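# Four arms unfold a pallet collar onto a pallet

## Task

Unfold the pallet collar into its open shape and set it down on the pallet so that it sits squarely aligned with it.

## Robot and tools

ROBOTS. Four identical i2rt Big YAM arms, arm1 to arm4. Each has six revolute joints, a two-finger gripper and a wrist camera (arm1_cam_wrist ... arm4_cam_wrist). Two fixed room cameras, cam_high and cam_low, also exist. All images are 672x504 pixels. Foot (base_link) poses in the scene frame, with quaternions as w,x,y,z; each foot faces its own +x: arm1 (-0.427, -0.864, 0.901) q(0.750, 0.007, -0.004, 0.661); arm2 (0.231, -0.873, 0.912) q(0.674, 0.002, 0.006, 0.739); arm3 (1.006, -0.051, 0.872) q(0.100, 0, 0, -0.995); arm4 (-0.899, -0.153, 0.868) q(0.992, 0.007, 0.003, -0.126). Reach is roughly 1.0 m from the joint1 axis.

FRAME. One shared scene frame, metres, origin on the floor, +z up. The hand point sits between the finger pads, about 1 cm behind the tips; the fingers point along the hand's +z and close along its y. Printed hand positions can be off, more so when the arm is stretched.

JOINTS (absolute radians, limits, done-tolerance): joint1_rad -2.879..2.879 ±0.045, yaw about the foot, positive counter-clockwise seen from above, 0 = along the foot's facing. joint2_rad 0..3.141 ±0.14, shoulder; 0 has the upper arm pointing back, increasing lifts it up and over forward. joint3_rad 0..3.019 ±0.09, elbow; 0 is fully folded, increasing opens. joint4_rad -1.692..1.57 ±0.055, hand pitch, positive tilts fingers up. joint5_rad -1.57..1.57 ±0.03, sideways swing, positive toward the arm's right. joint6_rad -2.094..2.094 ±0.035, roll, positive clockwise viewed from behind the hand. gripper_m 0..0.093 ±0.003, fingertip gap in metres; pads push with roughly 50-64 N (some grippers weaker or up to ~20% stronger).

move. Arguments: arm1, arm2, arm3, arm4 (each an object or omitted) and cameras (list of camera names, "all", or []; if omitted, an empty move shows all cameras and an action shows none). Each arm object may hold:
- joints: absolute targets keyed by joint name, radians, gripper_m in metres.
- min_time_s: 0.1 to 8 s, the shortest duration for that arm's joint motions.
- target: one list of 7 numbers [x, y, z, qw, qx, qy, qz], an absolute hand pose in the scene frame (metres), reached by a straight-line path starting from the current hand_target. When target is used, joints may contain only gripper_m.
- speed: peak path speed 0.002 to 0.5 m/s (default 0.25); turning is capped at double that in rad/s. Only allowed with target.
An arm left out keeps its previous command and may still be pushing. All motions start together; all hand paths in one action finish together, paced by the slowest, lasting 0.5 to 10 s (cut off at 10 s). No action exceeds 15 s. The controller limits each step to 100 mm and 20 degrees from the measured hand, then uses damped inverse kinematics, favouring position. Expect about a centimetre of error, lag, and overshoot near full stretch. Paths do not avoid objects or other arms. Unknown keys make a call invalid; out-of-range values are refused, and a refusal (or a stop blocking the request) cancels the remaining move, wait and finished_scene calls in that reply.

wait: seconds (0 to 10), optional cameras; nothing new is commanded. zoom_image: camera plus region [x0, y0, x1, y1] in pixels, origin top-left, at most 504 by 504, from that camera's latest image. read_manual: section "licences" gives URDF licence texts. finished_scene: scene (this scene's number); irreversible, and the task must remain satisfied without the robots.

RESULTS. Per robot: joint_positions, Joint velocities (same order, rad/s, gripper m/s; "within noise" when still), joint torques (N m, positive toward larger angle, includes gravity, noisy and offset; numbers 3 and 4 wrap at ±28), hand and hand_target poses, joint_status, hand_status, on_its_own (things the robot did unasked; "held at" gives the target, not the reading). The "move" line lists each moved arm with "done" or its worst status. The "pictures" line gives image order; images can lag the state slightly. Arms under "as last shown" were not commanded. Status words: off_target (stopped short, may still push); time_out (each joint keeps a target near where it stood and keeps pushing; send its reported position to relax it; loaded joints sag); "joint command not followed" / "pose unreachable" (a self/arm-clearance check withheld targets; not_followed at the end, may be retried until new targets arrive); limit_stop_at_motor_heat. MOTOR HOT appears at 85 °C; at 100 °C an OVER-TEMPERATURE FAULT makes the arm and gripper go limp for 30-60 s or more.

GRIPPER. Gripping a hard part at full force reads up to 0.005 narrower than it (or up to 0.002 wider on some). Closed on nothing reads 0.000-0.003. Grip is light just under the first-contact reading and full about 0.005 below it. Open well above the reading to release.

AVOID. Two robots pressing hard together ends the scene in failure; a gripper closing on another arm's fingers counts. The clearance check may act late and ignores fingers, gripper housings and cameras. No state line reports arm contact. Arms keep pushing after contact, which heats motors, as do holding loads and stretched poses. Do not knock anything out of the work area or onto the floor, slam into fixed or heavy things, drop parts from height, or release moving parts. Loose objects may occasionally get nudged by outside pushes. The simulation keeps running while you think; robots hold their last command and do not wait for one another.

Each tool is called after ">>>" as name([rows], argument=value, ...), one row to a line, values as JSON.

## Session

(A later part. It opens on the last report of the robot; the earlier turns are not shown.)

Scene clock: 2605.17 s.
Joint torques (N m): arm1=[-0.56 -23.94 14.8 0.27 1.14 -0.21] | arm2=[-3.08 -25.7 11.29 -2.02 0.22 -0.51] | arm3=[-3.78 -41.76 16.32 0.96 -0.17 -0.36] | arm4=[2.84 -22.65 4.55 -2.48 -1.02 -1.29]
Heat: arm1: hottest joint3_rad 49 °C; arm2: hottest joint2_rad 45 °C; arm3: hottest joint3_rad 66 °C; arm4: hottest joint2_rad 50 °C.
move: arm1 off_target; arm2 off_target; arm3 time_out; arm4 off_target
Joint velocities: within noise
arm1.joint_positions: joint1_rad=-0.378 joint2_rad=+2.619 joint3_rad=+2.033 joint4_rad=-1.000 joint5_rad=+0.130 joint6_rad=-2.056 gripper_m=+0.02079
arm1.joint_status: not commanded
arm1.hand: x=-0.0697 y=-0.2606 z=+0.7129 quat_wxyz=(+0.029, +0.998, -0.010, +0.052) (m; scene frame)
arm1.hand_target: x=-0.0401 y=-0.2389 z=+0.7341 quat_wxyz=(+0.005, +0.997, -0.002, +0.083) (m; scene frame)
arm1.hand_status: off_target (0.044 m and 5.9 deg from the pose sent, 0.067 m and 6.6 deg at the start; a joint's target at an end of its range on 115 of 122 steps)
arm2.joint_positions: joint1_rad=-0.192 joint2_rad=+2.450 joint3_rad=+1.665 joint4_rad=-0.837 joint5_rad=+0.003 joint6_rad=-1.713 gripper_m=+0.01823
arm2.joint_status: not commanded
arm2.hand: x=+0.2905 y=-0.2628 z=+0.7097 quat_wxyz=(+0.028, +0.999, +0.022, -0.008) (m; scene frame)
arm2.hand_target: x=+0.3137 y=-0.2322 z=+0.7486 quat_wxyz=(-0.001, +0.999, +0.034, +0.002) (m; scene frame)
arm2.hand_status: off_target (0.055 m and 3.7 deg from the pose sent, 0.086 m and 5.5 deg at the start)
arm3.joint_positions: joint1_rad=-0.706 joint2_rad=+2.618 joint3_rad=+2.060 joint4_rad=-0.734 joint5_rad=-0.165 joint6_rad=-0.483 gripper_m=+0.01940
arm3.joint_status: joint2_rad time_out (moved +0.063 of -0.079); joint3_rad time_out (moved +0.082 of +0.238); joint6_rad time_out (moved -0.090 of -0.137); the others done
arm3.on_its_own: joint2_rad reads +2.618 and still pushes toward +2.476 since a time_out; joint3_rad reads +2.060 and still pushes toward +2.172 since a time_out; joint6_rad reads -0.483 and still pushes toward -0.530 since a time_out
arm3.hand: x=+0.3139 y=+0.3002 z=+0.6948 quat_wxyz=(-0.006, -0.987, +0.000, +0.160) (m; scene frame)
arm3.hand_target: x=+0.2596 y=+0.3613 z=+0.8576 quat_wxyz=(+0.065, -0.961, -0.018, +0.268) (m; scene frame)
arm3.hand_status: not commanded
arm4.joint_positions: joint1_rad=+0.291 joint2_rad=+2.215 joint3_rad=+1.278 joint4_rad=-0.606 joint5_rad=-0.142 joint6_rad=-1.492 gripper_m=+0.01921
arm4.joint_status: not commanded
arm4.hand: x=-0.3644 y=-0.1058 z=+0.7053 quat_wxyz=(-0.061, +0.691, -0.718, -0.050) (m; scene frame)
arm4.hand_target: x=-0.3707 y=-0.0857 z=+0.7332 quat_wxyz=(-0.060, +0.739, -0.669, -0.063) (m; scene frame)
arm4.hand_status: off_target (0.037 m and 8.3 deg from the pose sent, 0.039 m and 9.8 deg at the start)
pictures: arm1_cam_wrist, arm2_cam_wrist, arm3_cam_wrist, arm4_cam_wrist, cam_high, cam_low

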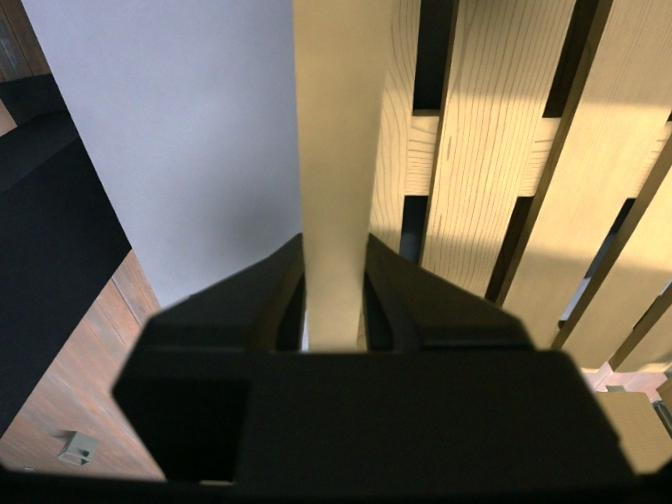

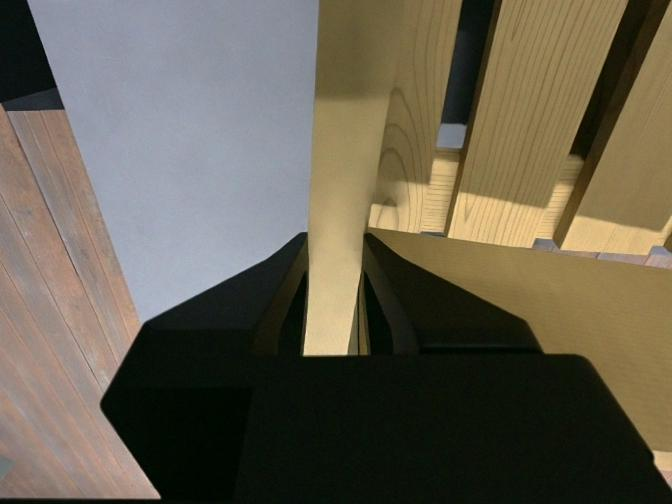

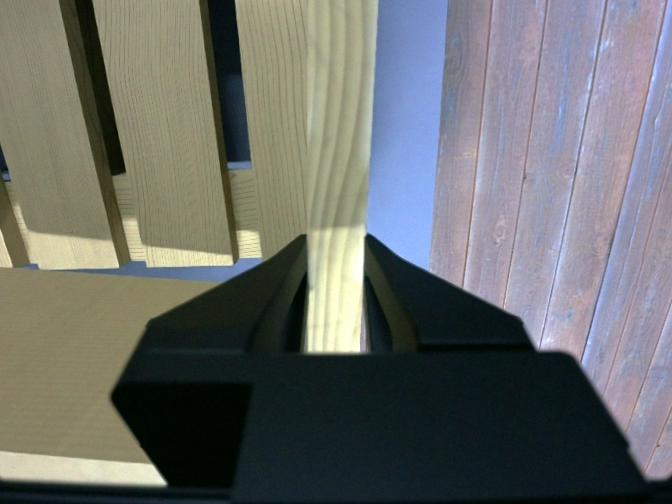

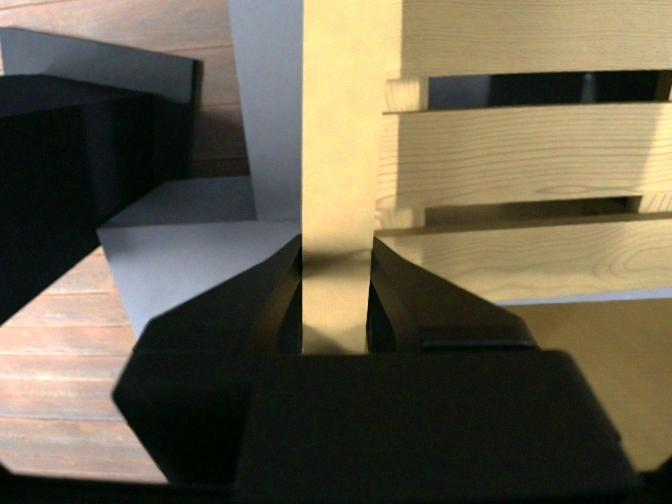

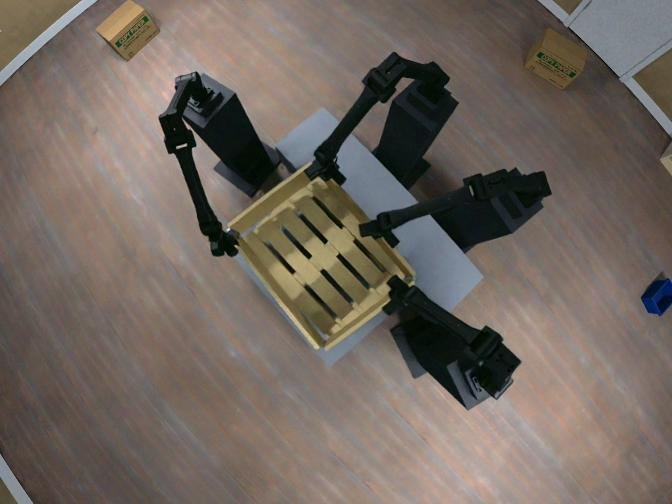

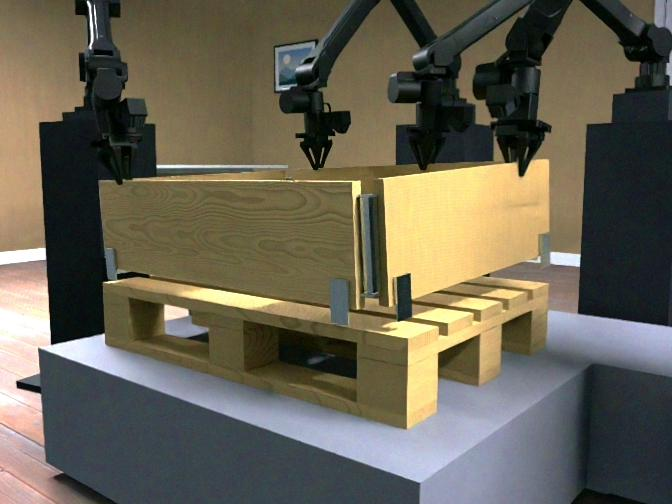

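>>> move(arm1={"target": [-0.0385, -0.252, 0.720, 0.003, 0.9962, 0.0436, 0.0763], "speed": 0.04}, arm2={"target": [0.3136, -0.227, 0.748, 0, 0.9981, 0.061, 0], "speed": 0.04}, arm3={"joints": {"joint1_rad": -0.726, "joint2_rad": 2.488, "joint3_rad": 2.28, "joint4_rad": -0.785, "joint5_rad": -0.17, "joint6_rad": -0.58}, "min_time_s": 2.0}, arm4={"target": [-0.382, -0.116, 0.724, 0.0566, -0.7575, 0.6469, 0.0663], "speed": 0.04}, cameras=["cam_low", "cam_high", "arm1_cam_wrist", "arm2_cam_wrist", "arm3_cam_wrist", "arm4_cam_wrist"])

>>> zoom_image(camera="cam_low", region=[310, 220, 580, 440])

>>> zoom_image(camera="cam_low", region=[80, 220, 480, 440])

Scene clock: 2940.63 s.
Joint torques (N m): arm1=[-1.08 -24.41 10.51 1.52 0.79 -0.03] | arm2=[-2.61 -26.23 11.15 -2.22 0.19 -0.57] | arm3=[-2.32 -42.29 16.62 0.7 -0.29 -0.43] | arm4=[0.5 -22.36 2.41 -1.96 -0.65 -1.83]
Heat: arm1: hottest joint3_rad 55 °C; arm2: hottest joint2_rad 46 °C; arm3: hottest joint2_rad 86 °C; arm4: hottest joint2_rad 49 °C. Fold robot arm3 in close to its base, or ease its load, before you think long.
move: arm1 off_target; arm2 off_target; arm3 time_out; arm4 off_target
MOTOR HOT: the motor of arm3's joint2_rad reports 86 °C; the controller stops that arm at 100 °C. To cool a motor, set the load down, stop pushing, or move to a pose that needs little force.
Joint velocities: within noise
arm1.joint_positions: joint1_rad=-0.378 joint2_rad=+2.621 joint3_rad=+2.033 joint4_rad=-0.998 joint5_rad=+0.150 joint6_rad=-2.075 gripper_m=+0.02079
arm1.joint_status: not commanded
arm1.hand: x=-0.0667 y=-0.2622 z=+0.7123 quat_wxyz=(+0.034, +0.998, +0.000, +0.060) (m; scene frame)
arm1.hand_target: x=-0.0394 y=-0.2531 z=+0.7212 quat_wxyz=(+0.013, +0.996, -0.005, +0.085) (m; scene frame)
arm1.hand_status: off_target (0.031 m and 6.5 deg from the pose sent, 0.033 m and 7.4 deg at the start; a joint's target at an end of its range on 108 of 108 steps)
arm2.joint_positions: joint1_rad=-0.196 joint2_rad=+2.456 joint3_rad=+1.682 joint4_rad=-0.840 joint5_rad=+0.003 joint6_rad=-1.755 gripper_m=+0.01823
arm2.joint_status: not commanded
arm2.hand: x=+0.2938 y=-0.2567 z=+0.7108 quat_wxyz=(+0.024, +0.999, +0.040, -0.008) (m; scene frame)
arm2.hand_target: x=+0.3136 y=-0.2289 z=+0.7484 quat_wxyz=(-0.001, +0.998, +0.060, +0.002) (m; scene frame)
arm2.hand_status: off_target (0.052 m and 3.7 deg from the pose sent, 0.057 m and 5.6 deg at the start)
arm3.joint_positions: joint1_rad=-0.709 joint2_rad=+2.636 joint3_rad=+2.122 joint4_rad=-0.784 joint5_rad=-0.165 joint6_rad=-0.522 gripper_m=+0.01940
arm3.joint_status: joint2_rad time_out (moved +0.018 of -0.130); joint3_rad time_out (moved +0.063 of +0.220); joint6_rad time_out (moved -0.038 of -0.097); the others done
arm3.on_its_own: joint2_rad reads +2.636 and still pushes toward +2.488 since a time_out; joint3_rad reads +2.122 and still pushes toward +2.235 since a time_out; joint6_rad reads -0.522 and still pushes toward -0.580 since a time_out
arm3.hand: x=+0.3061 y=+0.3069 z=+0.7027 quat_wxyz=(-0.004, -0.987, -0.018, +0.158) (m; scene frame)
arm3.hand_target: x=+0.2488 y=+0.3551 z=+0.8721 quat_wxyz=(+0.068, -0.960, -0.048, +0.266) (m; scene frame)
arm3.hand_status: not commanded
arm4.joint_positions: joint1_rad=+0.268 joint2_rad=+2.218 joint3_rad=+1.278 joint4_rad=-0.604 joint5_rad=-0.150 joint6_rad=-1.550 gripper_m=+0.01921
arm4.joint_status: not commanded
arm4.hand: x=-0.3642 y=-0.1166 z=+0.7036 quat_wxyz=(-0.065, +0.704, -0.705, -0.051) (m; scene frame)
arm4.hand_target: x=-0.3812 y=-0.1159 z=+0.7225 quat_wxyz=(-0.058, +0.754, -0.651, -0.064) (m; scene frame)
arm4.hand_status: off_target (0.027 m and 9.3 deg from the pose sent, 0.028 m and 11.3 deg at the start)
pictures: arm1_cam_wrist, arm2_cam_wrist, arm3_cam_wrist, arm4_cam_wrist, cam_high, cam_low

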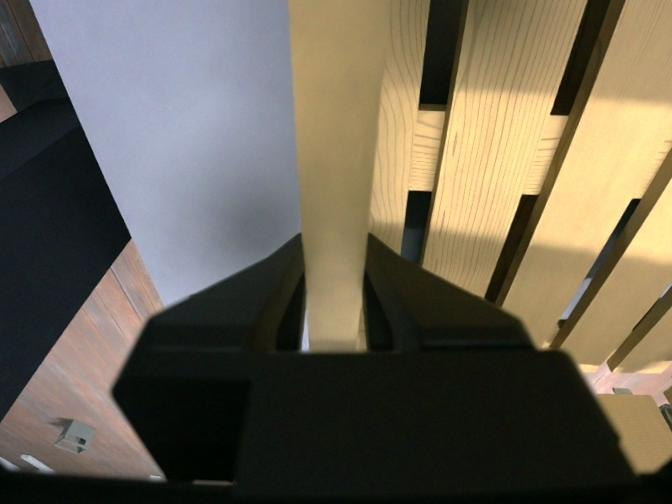

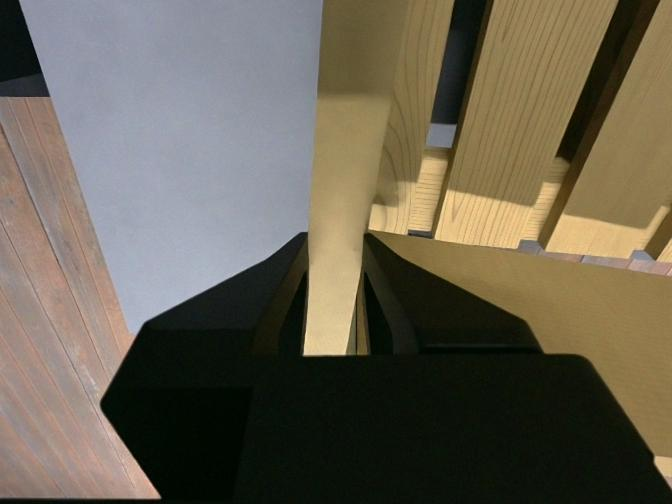

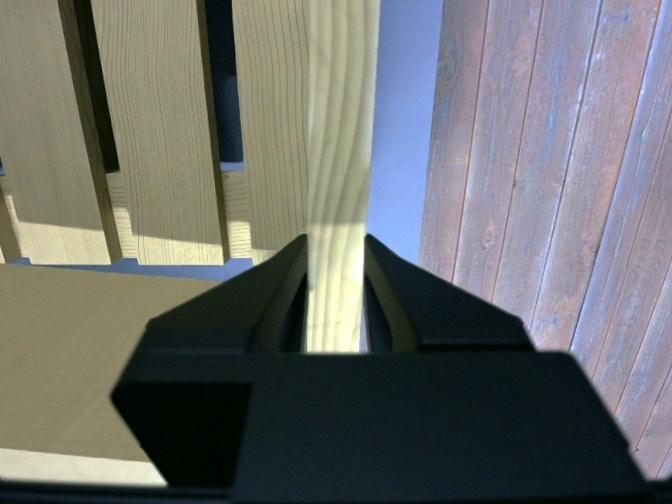

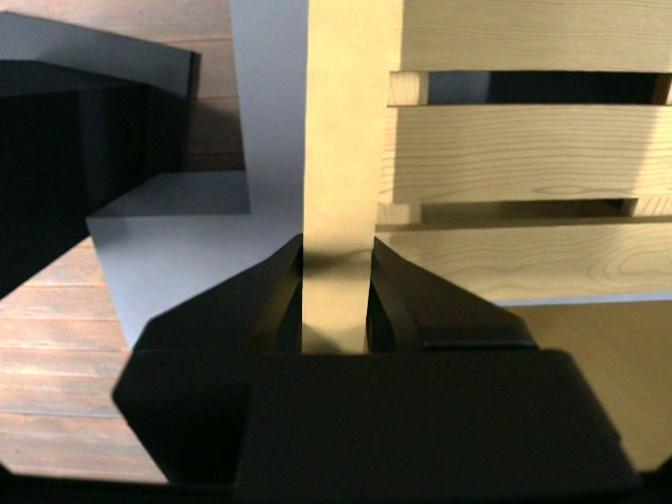

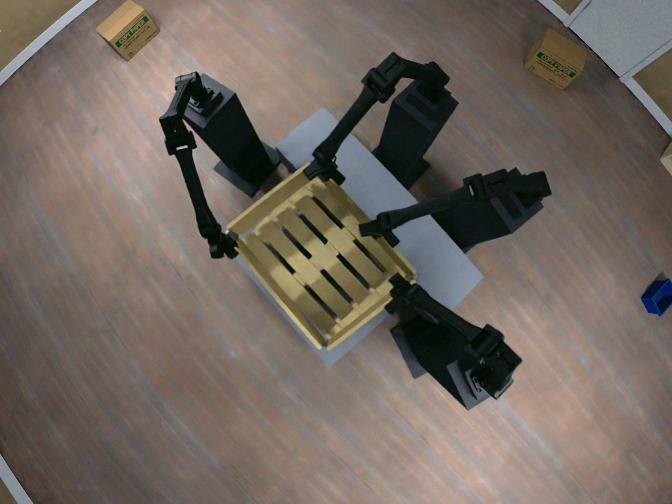

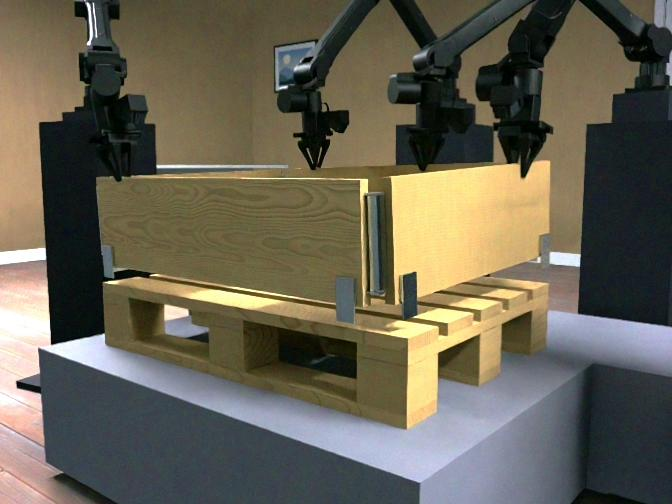

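Scaled by 1.867 from the camera's 672x504 image, which has a finer 960x720 frame.

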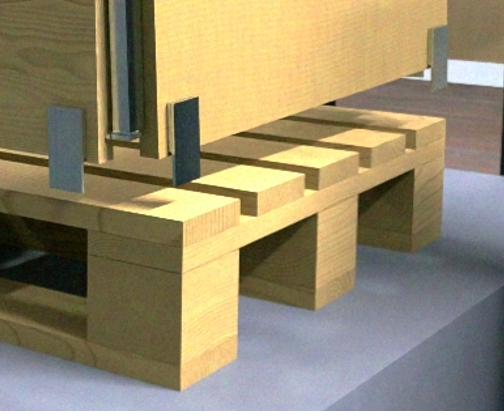

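Scaled by 1.260 from the camera's 672x504 image, which has a finer 960x720 frame.

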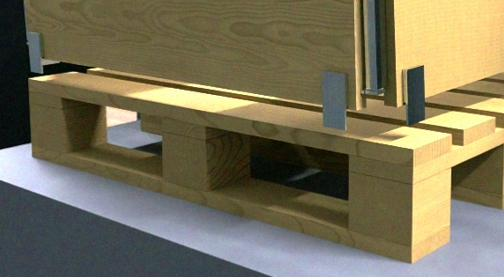

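>>> move(arm1={"target": [-0.0385, -0.252, 0.695, 0.003, 0.9962, 0.0436, 0.0763], "speed": 0.03}, arm2={"target": [0.3136, -0.227, 0.722, 0, 0.9981, 0.061, 0], "speed": 0.03}, arm3={"joints": {"joint1_rad": -0.715, "joint2_rad": 2.62, "joint3_rad": 2.17, "joint4_rad": -0.76, "joint5_rad": -0.17, "joint6_rad": -0.54}, "min_time_s": 1.5}, arm4={"target": [-0.382, -0.116, 0.700, 0.0566, -0.7575, 0.6469, 0.0663], "speed": 0.03}, cameras=["cam_low"])

Scene clock: 2961.83 s.
Joint torques (N m): arm1=[-1.08 -23.59 11.44 1.66 0.71 -0.04] | arm2=[-2.78 -25 10.97 -0.87 0.34 -0.58] | arm3=[-1.55 -33.08 11.63 1.44 -0.1 -0.2] | arm4=[0.67 -22.48 2.4 -2.17 -0.6 -1.82]
Heat: arm1: hottest joint3_rad 51 °C; arm2: hottest joint2_rad 44 °C; arm3: hottest joint2_rad 83 °C; arm4: hottest joint2_rad 46 °C. Fold robot arm3 in close to its base, or ease its load, before you think long.
move: arm1 off_target; arm2 off_target; arm3 done; arm4 off_target
MOTOR HOT: still on. The motor of arm3's joint2_rad reports 83 °C.
Joint velocities: within noise
arm1.joint_positions: joint1_rad=-0.378 joint2_rad=+2.653 joint3_rad=+2.033 joint4_rad=-0.971 joint5_rad=+0.152 joint6_rad=-2.075 gripper_m=+0.02079
arm1.joint_status: not commanded
arm1.hand: x=-0.0684 y=-0.2658 z=+0.6906 quat_wxyz=(+0.037, +0.998, +0.000, +0.060) (m; scene frame)
arm1.hand_target: x=-0.0396 y=-0.2534 z=+0.6967 quat_wxyz=(+0.013, +0.996, -0.006, +0.085) (m; scene frame)
arm1.hand_status: off_target (0.033 m and 6.6 deg from the pose sent, 0.035 m and 6.5 deg at the start; a joint's target at an end of its range on 66 of 66 steps)
arm2.joint_positions: joint1_rad=-0.196 joint2_rad=+2.491 joint3_rad=+1.692 joint4_rad=-0.835 joint5_rad=+0.000 joint6_rad=-1.755 gripper_m=+0.01822
arm2.joint_status: not commanded
arm2.hand: x=+0.2925 y=-0.2624 z=+0.6923 quat_wxyz=(+0.034, +0.999, +0.040, -0.010) (m; scene frame)
arm2.hand_target: x=+0.3136 y=-0.2291 z=+0.7234 quat_wxyz=(-0.001, +0.998, +0.060, +0.002) (m; scene frame)
arm2.hand_status: off_target (0.051 m and 4.7 deg from the pose sent, 0.037 m and 3.7 deg at the start)
arm3.joint_positions: joint1_rad=-0.704 joint2_rad=+2.668 joint3_rad=+2.122 joint4_rad=-0.775 joint5_rad=-0.170 joint6_rad=-0.508 gripper_m=+0.01940
arm3.joint_status: all done
arm3.hand: x=+0.3111 y=+0.2990 z=+0.6788 quat_wxyz=(-0.013, -0.989, -0.012, +0.149) (m; scene frame)
arm3.hand_target: x=+0.2822 y=+0.3249 z=+0.7366 quat_wxyz=(+0.018, -0.980, -0.028, +0.197) (m; scene frame)
arm3.hand_status: not commanded
arm4.joint_positions: joint1_rad=+0.264 joint2_rad=+2.267 joint3_rad=+1.280 joint4_rad=-0.553 joint5_rad=-0.151 joint6_rad=-1.553 gripper_m=+0.01928
arm4.joint_status: not commanded
arm4.hand: x=-0.3653 y=-0.1182 z=+0.6795 quat_wxyz=(-0.067, +0.703, -0.706, -0.050) (m; scene frame)
arm4.hand_target: x=-0.3813 y=-0.1160 z=+0.6985 quat_wxyz=(-0.059, +0.754, -0.651, -0.064) (m; scene frame)
arm4.hand_status: off_target (0.027 m and 9.5 deg from the pose sent, 0.018 m and 9.3 deg at the start)
pictures: cam_low

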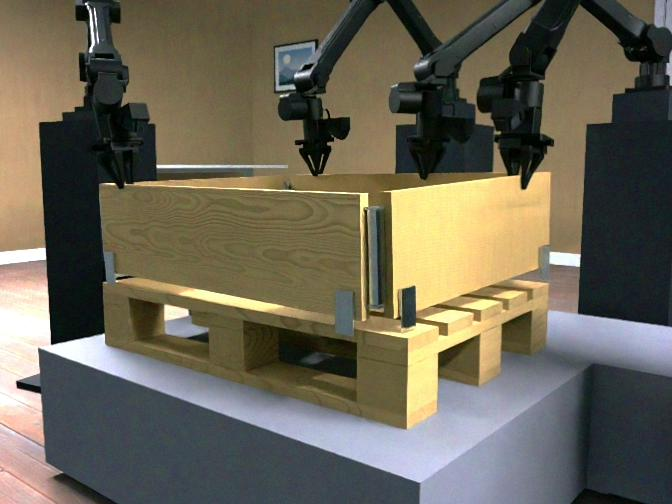

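>>> zoom_image(camera="cam_low", region=[310, 220, 580, 440])

>>> zoom_image(camera="cam_low", region=[80, 180, 280, 400])

Scaled by 1.867 from the camera's 672x504 image, which has a finer 960x720 frame.

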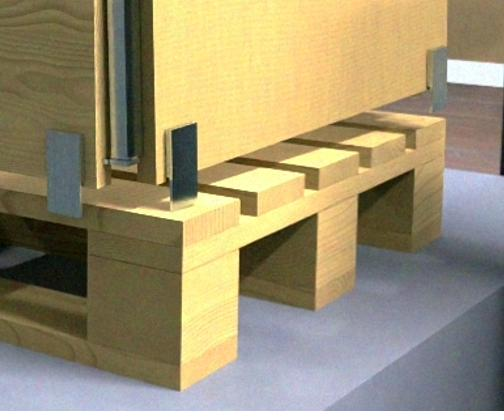

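Scaled by 2.291 from the camera's 672x504 image, which has a finer 960x720 frame.

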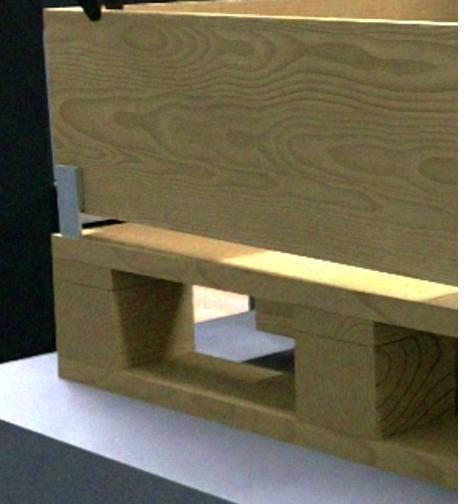

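>>> move(arm1={"target": [-0.042, -0.275, 0.724, 0.003, 0.9962, 0.0436, 0.0763], "speed": 0.04}, arm2={"target": [0.3136, -0.238, 0.748, 0, 0.9969, 0.0785, 0], "speed": 0.04}, arm3={"joints": {"joint1_rad": -0.70, "joint2_rad": 2.51, "joint3_rad": 2.235, "joint4_rad": -0.785, "joint5_rad": -0.17, "joint6_rad": -0.58}, "min_time_s": 1.5}, arm4={"target": [-0.382, -0.14, 0.726, 0.0560, -0.7632, 0.6401, 0.0668], "speed": 0.04})

>>> move(arm1={"target": [-0.043, -0.307, 0.724, 0.003, 0.9962, 0.0436, 0.0763], "speed": 0.04}, arm2={"target": [0.3136, -0.245, 0.748, 0, 0.9969, 0.0785, 0], "speed": 0.04}, arm3={"joints": {"joint1_rad": -0.678, "joint2_rad": 2.55, "joint3_rad": 2.30, "joint4_rad": -0.80, "joint5_rad": -0.17, "joint6_rad": -0.58}, "min_time_s": 1.5}, arm4={"target": [-0.384, -0.18, 0.726, 0.0560, -0.7632, 0.6401, 0.0668], "speed": 0.04}, cameras=["cam_low", "arm1_cam_wrist", "arm2_cam_wrist", "arm3_cam_wrist"])

>>> zoom_image(camera="cam_low", region=[310, 220, 580, 440])

>>> zoom_image(camera="cam_low", region=[80, 180, 280, 400])

Scene clock: 3070.63 s.
Joint torques (N m): arm1=[-1.49 -28.04 7.69 0.34 0.68 0.11] | arm2=[-2.9 -30.33 6.46 -1.22 0.54 -0.63] | arm3=[-0.97 -42.29 16.42 0.43 -0.2 -0.36] | arm4=[0.73 -26.17 1.96 -3.32 -0.42 -1.99]
Heat: arm1: hottest joint3_rad 47 °C; arm2: hottest joint2_rad 51 °C; arm3: hottest joint2_rad 70 °C; arm4: hottest joint2_rad 52 °C.
move: arm1 off_target; arm2 off_target; arm3 time_out; arm4 off_target
MOTOR HOT: cleared for the motors of arm3.
Joint velocities: within noise
arm1.joint_positions: joint1_rad=-0.384 joint2_rad=+2.613 joint3_rad=+1.943 joint4_rad=-0.911 joint5_rad=+0.155 joint6_rad=-2.091 gripper_m=+0.02079
arm1.joint_status: not commanded
arm1.hand: x=-0.0710 y=-0.2805 z=+0.6898 quat_wxyz=(+0.034, +0.997, +0.004, +0.063) (m; scene frame)
arm1.hand_target: x=-0.0428 y=-0.2755 z=+0.7238 quat_wxyz=(+0.014, +0.996, -0.011, +0.086) (m; scene frame)
arm1.hand_status: off_target (0.045 m and 5.9 deg from the pose sent, 0.044 m and 6.6 deg at the start; a joint's target at an end of its range on 95 of 95 steps)
arm2.joint_positions: joint1_rad=-0.196 joint2_rad=+2.491 joint3_rad=+1.692 joint4_rad=-0.839 joint5_rad=-0.006 joint6_rad=-1.788 gripper_m=+0.01822
arm2.joint_status: not commanded
arm2.hand: x=+0.2913 y=-0.2632 z=+0.6924 quat_wxyz=(+0.035, +0.998, +0.057, -0.015) (m; scene frame)
arm2.hand_target: x=+0.3133 y=-0.2393 z=+0.7460 quat_wxyz=(+0.001, +0.997, +0.077, +0.002) (m; scene frame)
arm2.hand_status: off_target (0.065 m and 5.0 deg from the pose sent, 0.064 m and 6.0 deg at the start)
arm3.joint_positions: joint1_rad=-0.700 joint2_rad=+2.665 joint3_rad=+2.122 joint4_rad=-0.776 joint5_rad=-0.167 joint6_rad=-0.534 gripper_m=+0.01940
arm3.joint_status: joint2_rad time_out (moved -0.003 of -0.158); joint3_rad time_out (moved +0.000 of +0.113); joint6_rad time_out (moved -0.026 of -0.072); the others done
arm3.on_its_own: joint2_rad reads +2.665 and still pushes toward +2.510 since a time_out; joint3_rad reads +2.122 and still pushes toward +2.235 since a time_out; joint6_rad reads -0.534 and still pushes toward -0.580 since a time_out
arm3.hand: x=+0.3093 y=+0.2972 z=+0.6813 quat_wxyz=(-0.010, -0.988, -0.027, +0.150) (m; scene frame)
arm3.hand_target: x=+0.2411 y=+0.3337 z=+0.8537 quat_wxyz=(+0.059, -0.962, -0.060, +0.258) (m; scene frame)
arm3.hand_status: not commanded
arm4.joint_positions: joint1_rad=+0.218 joint2_rad=+2.267 joint3_rad=+1.282 joint4_rad=-0.570 joint5_rad=-0.154 joint6_rad=-1.600 gripper_m=+0.01930
arm4.joint_status: not commanded
arm4.hand: x=-0.3671 y=-0.1427 z=+0.6796 quat_wxyz=(-0.065, +0.703, -0.706, -0.053) (m; scene frame)
arm4.hand_target: x=-0.3807 y=-0.1399 z=+0.7211 quat_wxyz=(-0.059, +0.760, -0.645, -0.063) (m; scene frame)
arm4.hand_status: off_target (0.049 m and 10.4 deg from the pose sent, 0.054 m and 10.5 deg at the start)
pictures: none

not run: a stop came earlier in this reply.

Scaled by 1.867 from the camera's 672x504 image, which has a finer 960x720 frame.
This view is cut from an older image: the scene may have changed since it was taken.

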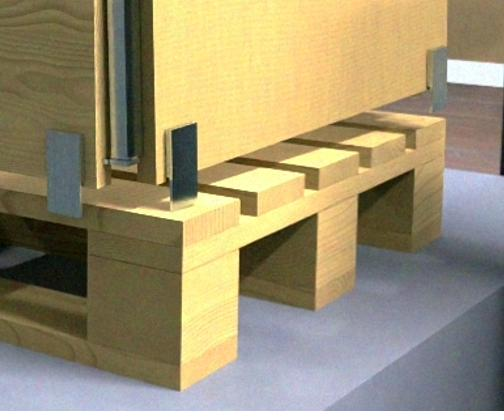

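Scaled by 2.291 from the camera's 672x504 image, which has a finer 960x720 frame.
This view is cut from an older image: the scene may have changed since it was taken.

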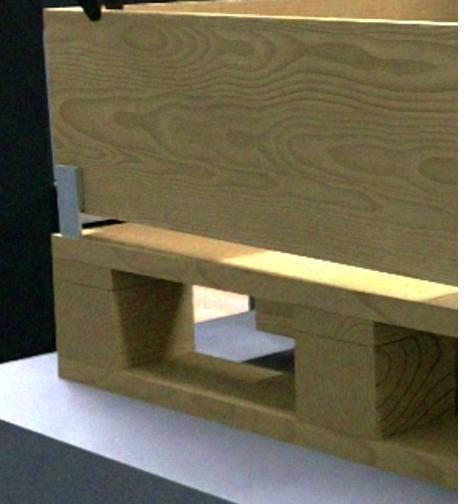

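>>> move(arm1={"target": [-0.043, -0.300, 0.732, 0.003, 0.9962, 0.0436, 0.0763], "speed": 0.04}, arm2={"target": [0.3136, -0.245, 0.752, 0, 0.9969, 0.0785, 0], "speed": 0.04}, arm3={"joints": {"joint1_rad": -0.675, "joint2_rad": 2.52, "joint3_rad": 2.29, "joint4_rad": -0.81, "joint5_rad": -0.17, "joint6_rad": -0.59}, "min_time_s": 1.5}, arm4={"target": [-0.386, -0.175, 0.732, 0.0560, -0.7632, 0.6401, 0.0668], "speed": 0.04}, cameras=["cam_low", "arm1_cam_wrist", "arm2_cam_wrist", "arm3_cam_wrist"])

>>> zoom_image(camera="cam_low", region=[310, 220, 580, 440])

>>> zoom_image(camera="cam_low", region=[80, 180, 280, 400])

Scene clock: 3093.80 s.
Joint torques (N m): arm1=[-1.67 -28.22 7.34 0.12 0.65 0.11] | arm2=[-2.9 -30.92 6.53 -0.77 0.7 -0.49] | arm3=[-1.14 -41.93 16.46 0.18 -0.46 -0.36] | arm4=[0.15 -26.23 1.81 -3.1 -0.09 -1.95]
Heat: arm1: hottest joint3_rad 45 °C; arm2: hottest joint2_rad 54 °C; arm3: hottest joint2_rad 82 °C; arm4: hottest joint2_rad 54 °C.
move: arm1 off_target; arm2 off_target; arm3 time_out; arm4 off_target
Joint velocities: within noise
arm1.joint_positions: joint1_rad=-0.397 joint2_rad=+2.560 joint3_rad=+1.830 joint4_rad=-0.858 joint5_rad=+0.161 joint6_rad=-2.091 gripper_m=+0.02078
arm1.joint_status: not commanded
arm1.hand: x=-0.0747 y=-0.3068 z=+0.6905 quat_wxyz=(+0.039, +0.997, -0.002, +0.064) (m; scene frame)
arm1.hand_target: x=-0.0440 y=-0.3007 z=+0.7312 quat_wxyz=(+0.017, +0.996, -0.019, +0.088) (m; scene frame)
arm1.hand_status: off_target (0.053 m and 6.8 deg from the pose sent, 0.054 m and 6.0 deg at the start; a joint's target at an end of its range on 96 of 96 steps)
arm2.joint_positions: joint1_rad=-0.196 joint2_rad=+2.481 joint3_rad=+1.652 joint4_rad=-0.839 joint5_rad=-0.010 joint6_rad=-1.804 gripper_m=+0.01813
arm2.joint_status: not commanded
arm2.hand: x=+0.2888 y=-0.2806 z=+0.6885 quat_wxyz=(+0.050, +0.996, +0.065, -0.019) (m; scene frame)
arm2.hand_target: x=+0.3132 y=-0.2473 z=+0.7501 quat_wxyz=(+0.001, +0.997, +0.077, +0.002) (m; scene frame)
arm2.hand_status: off_target (0.077 m and 6.3 deg from the pose sent, 0.066 m and 5.0 deg at the start)
arm3.joint_positions: joint1_rad=-0.673 joint2_rad=+2.665 joint3_rad=+2.142 joint4_rad=-0.796 joint5_rad=-0.161 joint6_rad=-0.539 gripper_m=+0.01940
arm3.joint_status: joint2_rad time_out (moved +0.000 of -0.145); joint3_rad time_out (moved +0.019 of +0.168); joint6_rad time_out (moved -0.005 of -0.056); the others done
arm3.on_its_own: joint2_rad reads +2.665 and still pushes toward +2.520 since a time_out; joint3_rad reads +2.142 and still pushes toward +2.254 since a time_out; joint6_rad reads -0.539 and still pushes toward -0.590 since a time_out
arm3.hand: x=+0.2976 y=+0.2811 z=+0.6873 quat_wxyz=(-0.009, -0.988, -0.042, +0.148) (m; scene frame)
arm3.hand_target: x=+0.2325 y=+0.3142 z=+0.8515 quat_wxyz=(+0.053, -0.963, -0.076, +0.252) (m; scene frame)
arm3.hand_status: not commanded
arm4.joint_positions: joint1_rad=+0.158 joint2_rad=+2.254 joint3_rad=+1.282 joint4_rad=-0.601 joint5_rad=-0.158 joint6_rad=-1.670 gripper_m=+0.01932
arm4.joint_status: not commanded
arm4.hand: x=-0.3713 y=-0.1735 z=+0.6857 quat_wxyz=(-0.064, +0.706, -0.703, -0.058) (m; scene frame)
arm4.hand_target: x=-0.3847 y=-0.1748 z=+0.7271 quat_wxyz=(-0.058, +0.760, -0.645, -0.064) (m; scene frame)
arm4.hand_status: off_target (0.049 m and 9.8 deg from the pose sent, 0.064 m and 10.4 deg at the start)
pictures: arm1_cam_wrist, arm2_cam_wrist, arm3_cam_wrist, cam_low

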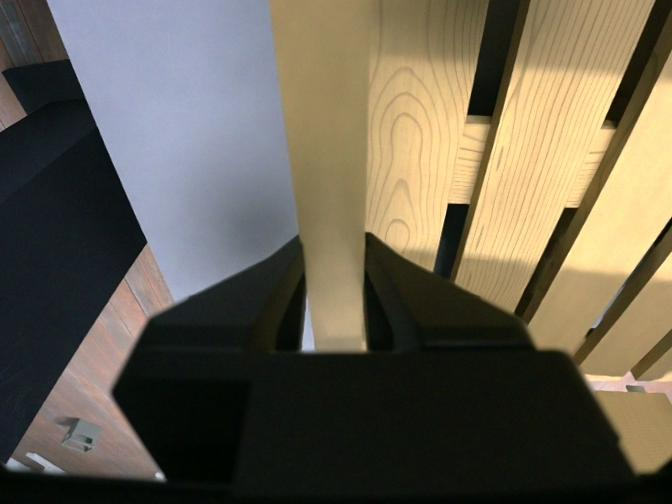

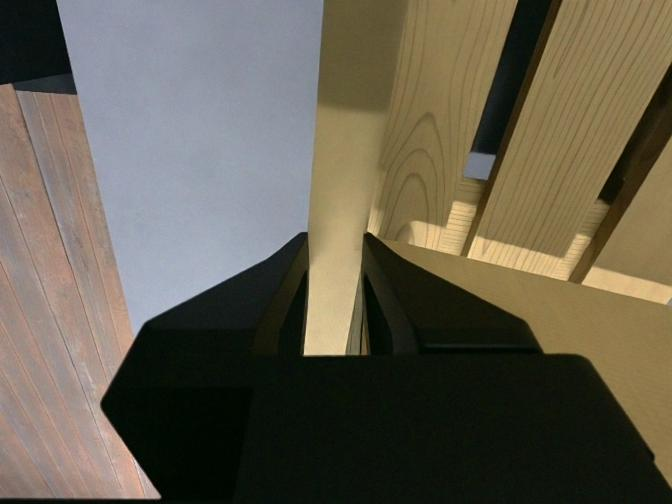

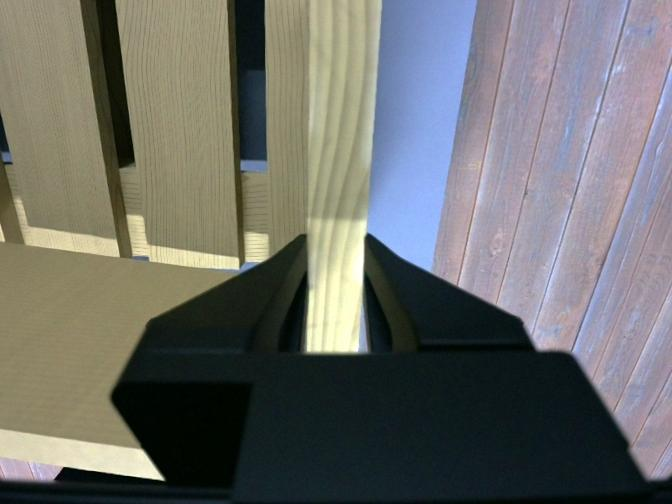

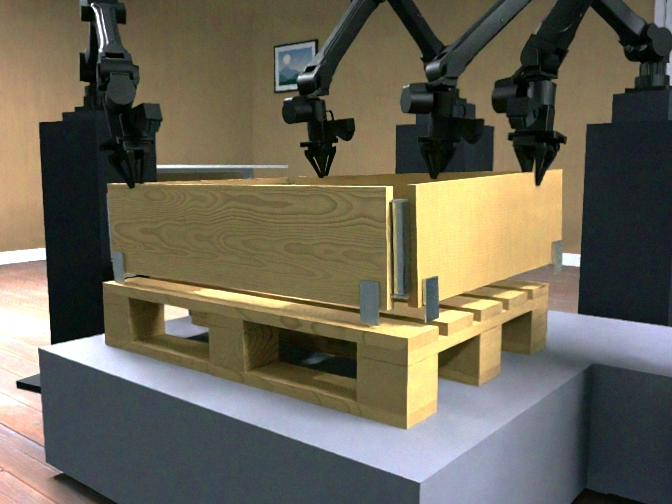

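Scaled by 1.867 from the camera's 672x504 image, which has a finer 960x720 frame.

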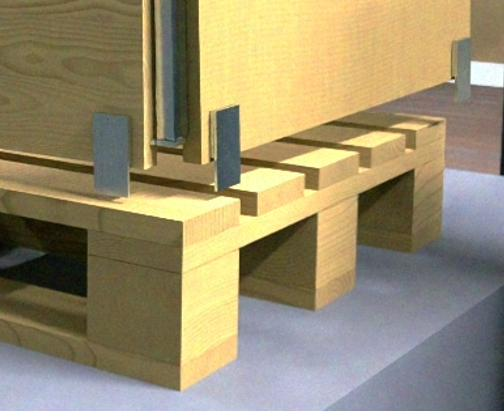

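Scaled by 2.291 from the camera's 672x504 image, which has a finer 960x720 frame.

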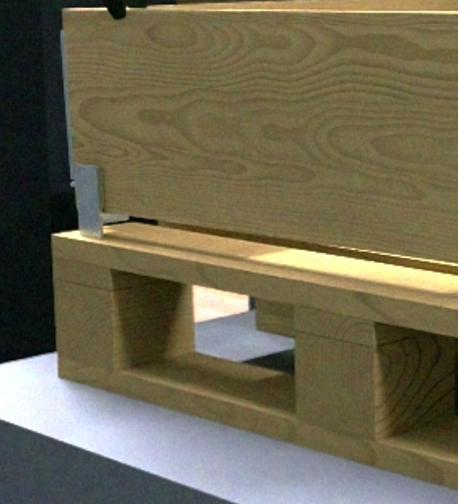

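>>> move(arm1={"target": [-0.034, -0.268, 0.738, 0.003, 0.9962, 0.0436, 0.0763], "speed": 0.04}, arm2={"target": [0.3236, -0.230, 0.758, 0, 0.9969, 0.0785, 0], "speed": 0.04}, arm3={"joints": {"joint1_rad": -0.70, "joint2_rad": 2.54, "joint3_rad": 2.31, "joint4_rad": -0.82, "joint5_rad": -0.17, "joint6_rad": -0.61}, "min_time_s": 1.5}, arm4={"target": [-0.385, -0.135, 0.736, 0.0560, -0.7632, 0.6401, 0.0668], "speed": 0.04}, cameras=["cam_low", "arm1_cam_wrist", "arm2_cam_wrist", "arm3_cam_wrist"])

>>> zoom_image(camera="cam_low", region=[310, 220, 580, 440])

>>> zoom_image(camera="cam_low", region=[80, 180, 280, 400])

Scene clock: 3131.27 s.
Joint torques (N m): arm1=[-0.79 -25.41 14.28 -0.5 0.79 0.11] | arm2=[-3.55 -29.1 11.06 -1.55 0.55 -0.59] | arm3=[-2.9 -41 16.57 0.42 -0.38 -0.57] | arm4=[3.19 -25.93 1.7 -2.8 -0.66 -1.48]
Heat: arm1: hottest joint2_rad 43 °C; arm2: hottest joint2_rad 57 °C; arm3: hottest joint2_rad 88 °C; arm4: hottest joint2_rad 57 °C. Fold robot arm3 in close to its base, or ease its load, before you think long.
move: arm1 off_target; arm2 off_target; arm3 time_out; arm4 off_target
MOTOR HOT: the motor of arm3's joint2_rad reports 88 °C; the controller stops that arm at 100 °C. To cool a motor, set the load down, stop pushing, or move to a pose that needs little force.
Joint velocities: within noise
arm1.joint_positions: joint1_rad=-0.397 joint2_rad=+2.572 joint3_rad=+1.890 joint4_rad=-0.921 joint5_rad=+0.155 joint6_rad=-2.091 gripper_m=+0.02078
arm1.joint_status: not commanded
arm1.hand: x=-0.0705 y=-0.2975 z=+0.7005 quat_wxyz=(+0.044, +0.997, -0.001, +0.057) (m; scene frame)
arm1.hand_target: x=-0.0361 y=-0.2710 z=+0.7401 quat_wxyz=(+0.012, +0.996, -0.013, +0.088) (m; scene frame)
arm1.hand_status: off_target (0.060 m and 7.3 deg from the pose sent, 0.074 m and 6.8 deg at the start; a joint's target at an end of its range on 103 of 103 steps)
arm2.joint_positions: joint1_rad=-0.198 joint2_rad=+2.471 joint3_rad=+1.660 joint4_rad=-0.864 joint5_rad=-0.004 joint6_rad=-1.806 gripper_m=+0.01812
arm2.joint_status: not commanded
arm2.hand: x=+0.2915 y=-0.2795 z=+0.6969 quat_wxyz=(+0.054, +0.996, +0.065, -0.017) (m; scene frame)
arm2.hand_target: x=+0.3235 y=-0.2344 z=+0.7585 quat_wxyz=(+0.000, +0.997, +0.077, +0.003) (m; scene frame)
arm2.hand_status: off_target (0.085 m and 6.6 deg from the pose sent, 0.093 m and 6.3 deg at the start)
arm3.joint_positions: joint1_rad=-0.677 joint2_rad=+2.674 joint3_rad=+2.161 joint4_rad=-0.814 joint5_rad=-0.163 joint6_rad=-0.539 gripper_m=+0.01940
arm3.joint_status: joint3_rad time_out (moved +0.019 of +0.168); joint6_rad time_out (moved +0.000 of -0.071); the others done
arm3.on_its_own: joint3_rad reads +2.161 and still pushes toward +2.273 since a time_out; joint6_rad reads -0.539 and still pushes toward -0.610 since a time_out
arm3.hand: x=+0.2977 y=+0.2836 z=+0.6868 quat_wxyz=(-0.012, -0.989, -0.041, +0.145) (m; scene frame)
arm3.hand_target: x=+0.2413 y=+0.3338 z=+0.8431 quat_wxyz=(+0.056, -0.965, -0.074, +0.246) (m; scene frame)
arm3.hand_status: not commanded
arm4.joint_positions: joint1_rad=+0.191 joint2_rad=+2.241 joint3_rad=+1.279 joint4_rad=-0.604 joint5_rad=-0.148 joint6_rad=-1.642 gripper_m=+0.01932
arm4.joint_status: not commanded
arm4.hand: x=-0.3691 y=-0.1579 z=+0.6917 quat_wxyz=(-0.061, +0.708, -0.701, -0.053) (m; scene frame)
arm4.hand_target: x=-0.3839 y=-0.1363 z=+0.7308 quat_wxyz=(-0.058, +0.761, -0.643, -0.065) (m; scene frame)
arm4.hand_status: off_target (0.052 m and 9.6 deg from the pose sent, 0.065 m and 9.8 deg at the start)
pictures: arm1_cam_wrist, arm2_cam_wrist, arm3_cam_wrist, cam_low

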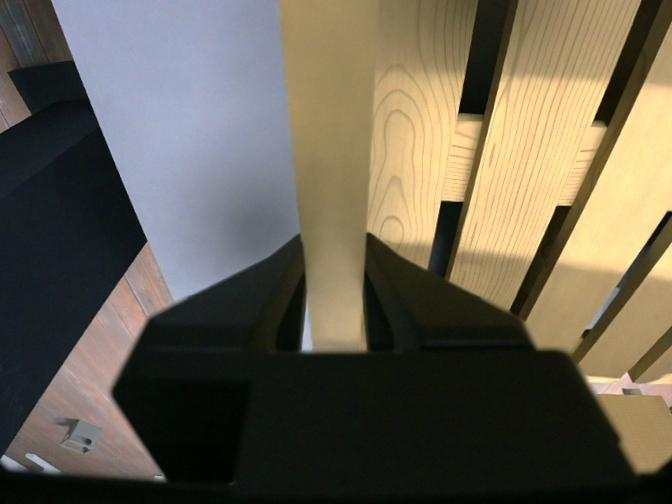

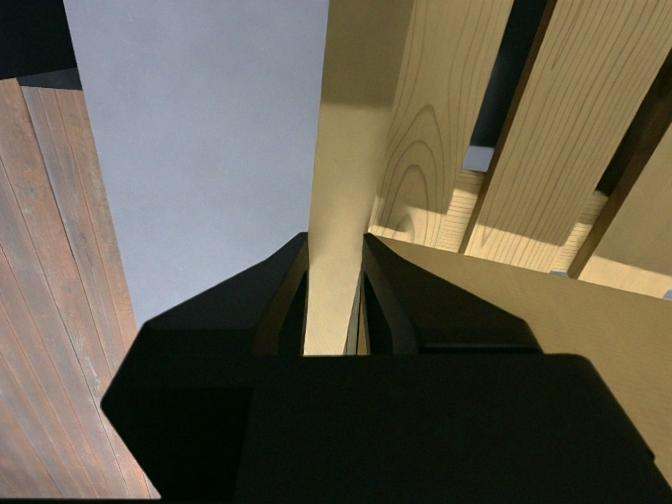

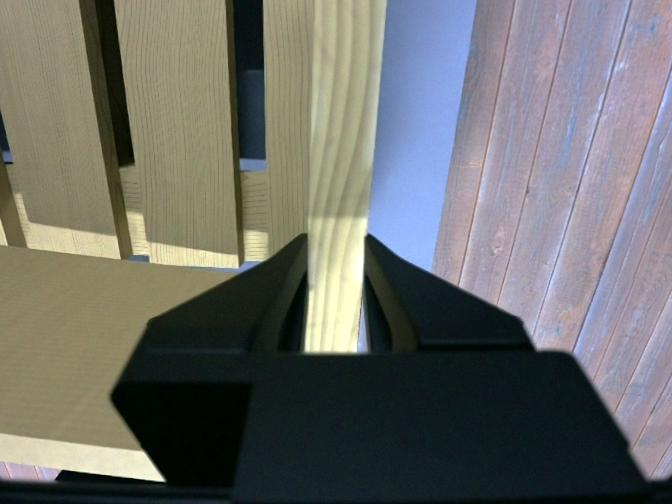

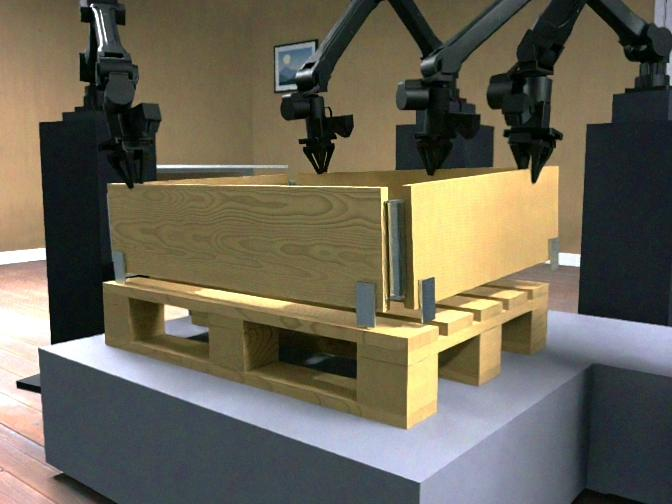

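Scaled by 1.867 from the camera's 672x504 image, which has a finer 960x720 frame.

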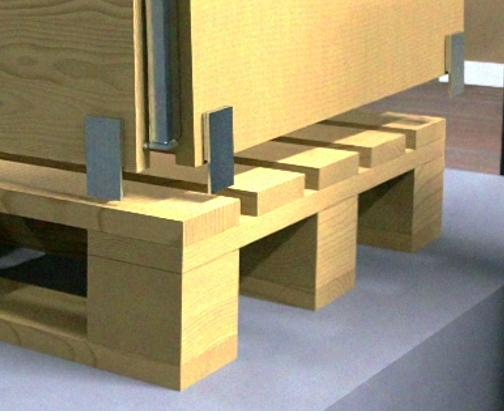

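Scaled by 2.291 from the camera's 672x504 image, which has a finer 960x720 frame.

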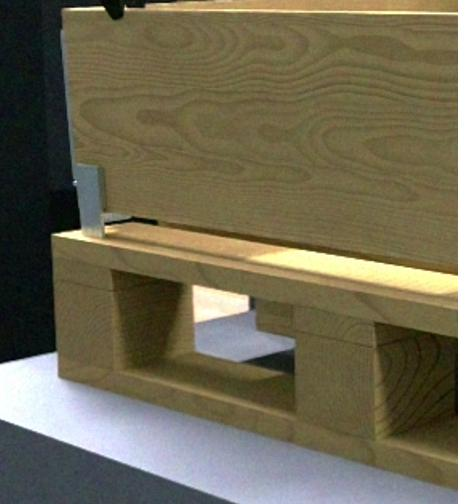

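>>> move(arm1={"target": [-0.036, -0.270, 0.71, 0.003, 0.9962, 0.0436, 0.0763], "speed": 0.04}, arm2={"target": [0.3236, -0.234, 0.728, 0, 0.9969, 0.0785, 0], "speed": 0.04}, arm3={"joints": {"joint1_rad": -0.69, "joint2_rad": 2.66, "joint3_rad": 2.19, "joint4_rad": -0.80, "joint5_rad": -0.165, "joint6_rad": -0.55}, "min_time_s": 1.0}, arm4={"target": [-0.385, -0.136, 0.70, 0.0560, -0.7632, 0.6401, 0.0668], "speed": 0.04}, cameras=["cam_low"])

Scene clock: 3143.73 s.
Joint torques (N m): arm1=[-0.79 -23.24 13.68 0.57 0.64 0.11] | arm2=[-3.72 -25.47 10.93 -0.09 0.46 -0.59] | arm3=[-2.2 -31.44 10.4 1.18 -0.09 -0.24] | arm4=[2.84 -21.42 2.33 -1.73 -0.71 -1.51]
Heat: arm1: hottest joint2_rad 43 °C; arm2: hottest joint2_rad 53 °C; arm3: hottest joint2_rad 88 °C; arm4: hottest joint2_rad 55 °C. Fold robot arm3 in close to its base, or ease its load, before you think long.
move: arm1 off_target; arm2 off_target; arm3 done; arm4 off_target
MOTOR HOT: still on. The motor of arm3's joint2_rad reports 88 °C.
Joint velocities: within noise
arm1.joint_positions: joint1_rad=-0.397 joint2_rad=+2.589 joint3_rad=+1.903 joint4_rad=-0.910 joint5_rad=+0.158 joint6_rad=-2.091 gripper_m=+0.02078
arm1.joint_status: not commanded
arm1.hand: x=-0.0686 y=-0.2951 z=+0.6935 quat_wxyz=(+0.042, +0.997, -0.001, +0.060) (m; scene frame)
arm1.hand_target: x=-0.0376 y=-0.2724 z=+0.7121 quat_wxyz=(+0.013, +0.996, -0.013, +0.088) (m; scene frame)
arm1.hand_status: off_target (0.044 m and 7.1 deg from the pose sent, 0.045 m and 7.3 deg at the start; a joint's target at an end of its range on 59 of 59 steps)
arm2.joint_positions: joint1_rad=-0.200 joint2_rad=+2.475 joint3_rad=+1.660 joint4_rad=-0.849 joint5_rad=-0.002 joint6_rad=-1.806 gripper_m=+0.01812
arm2.joint_status: not commanded
arm2.hand: x=+0.2931 y=-0.2770 z=+0.6945 quat_wxyz=(+0.048, +0.997, +0.064, -0.015) (m; scene frame)
arm2.hand_target: x=+0.3236 y=-0.2372 z=+0.7301 quat_wxyz=(+0.000, +0.997, +0.077, +0.002) (m; scene frame)
arm2.hand_status: off_target (0.062 m and 6.0 deg from the pose sent, 0.064 m and 6.6 deg at the start)
arm3.joint_positions: joint1_rad=-0.677 joint2_rad=+2.686 joint3_rad=+2.161 joint4_rad=-0.811 joint5_rad=-0.165 joint6_rad=-0.515 gripper_m=+0.01940
arm3.joint_status: all done
arm3.hand: x=+0.3004 y=+0.2819 z=+0.6775 quat_wxyz=(-0.016, -0.989, -0.028, +0.141) (m; scene frame)
arm3.hand_target: x=+0.2845 y=+0.3019 z=+0.7102 quat_wxyz=(+0.003, -0.985, -0.042, +0.170) (m; scene frame)
arm3.hand_status: not commanded
arm4.joint_positions: joint1_rad=+0.194 joint2_rad=+2.254 joint3_rad=+1.277 joint4_rad=-0.577 joint5_rad=-0.147 joint6_rad=-1.641 gripper_m=+0.01932
arm4.joint_status: not commanded
arm4.hand: x=-0.3680 y=-0.1565 z=+0.6846 quat_wxyz=(-0.064, +0.709, -0.700, -0.048) (m; scene frame)
arm4.hand_target: x=-0.3846 y=-0.1371 z=+0.6986 quat_wxyz=(-0.057, +0.761, -0.643, -0.066) (m; scene frame)
arm4.hand_status: off_target (0.031 m and 9.5 deg from the pose sent, 0.028 m and 9.6 deg at the start)
pictures: cam_low

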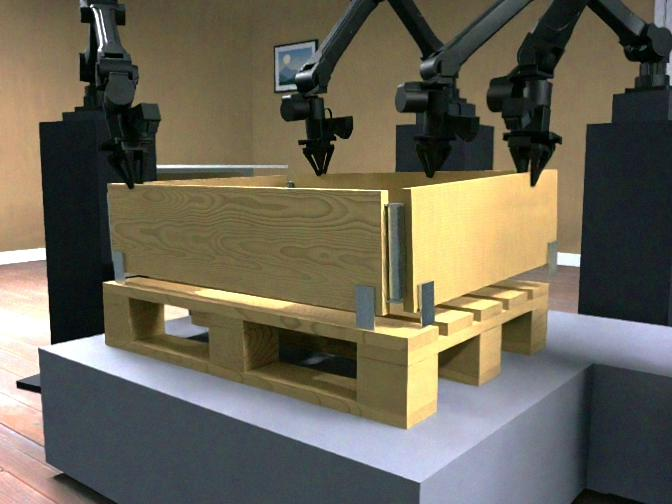

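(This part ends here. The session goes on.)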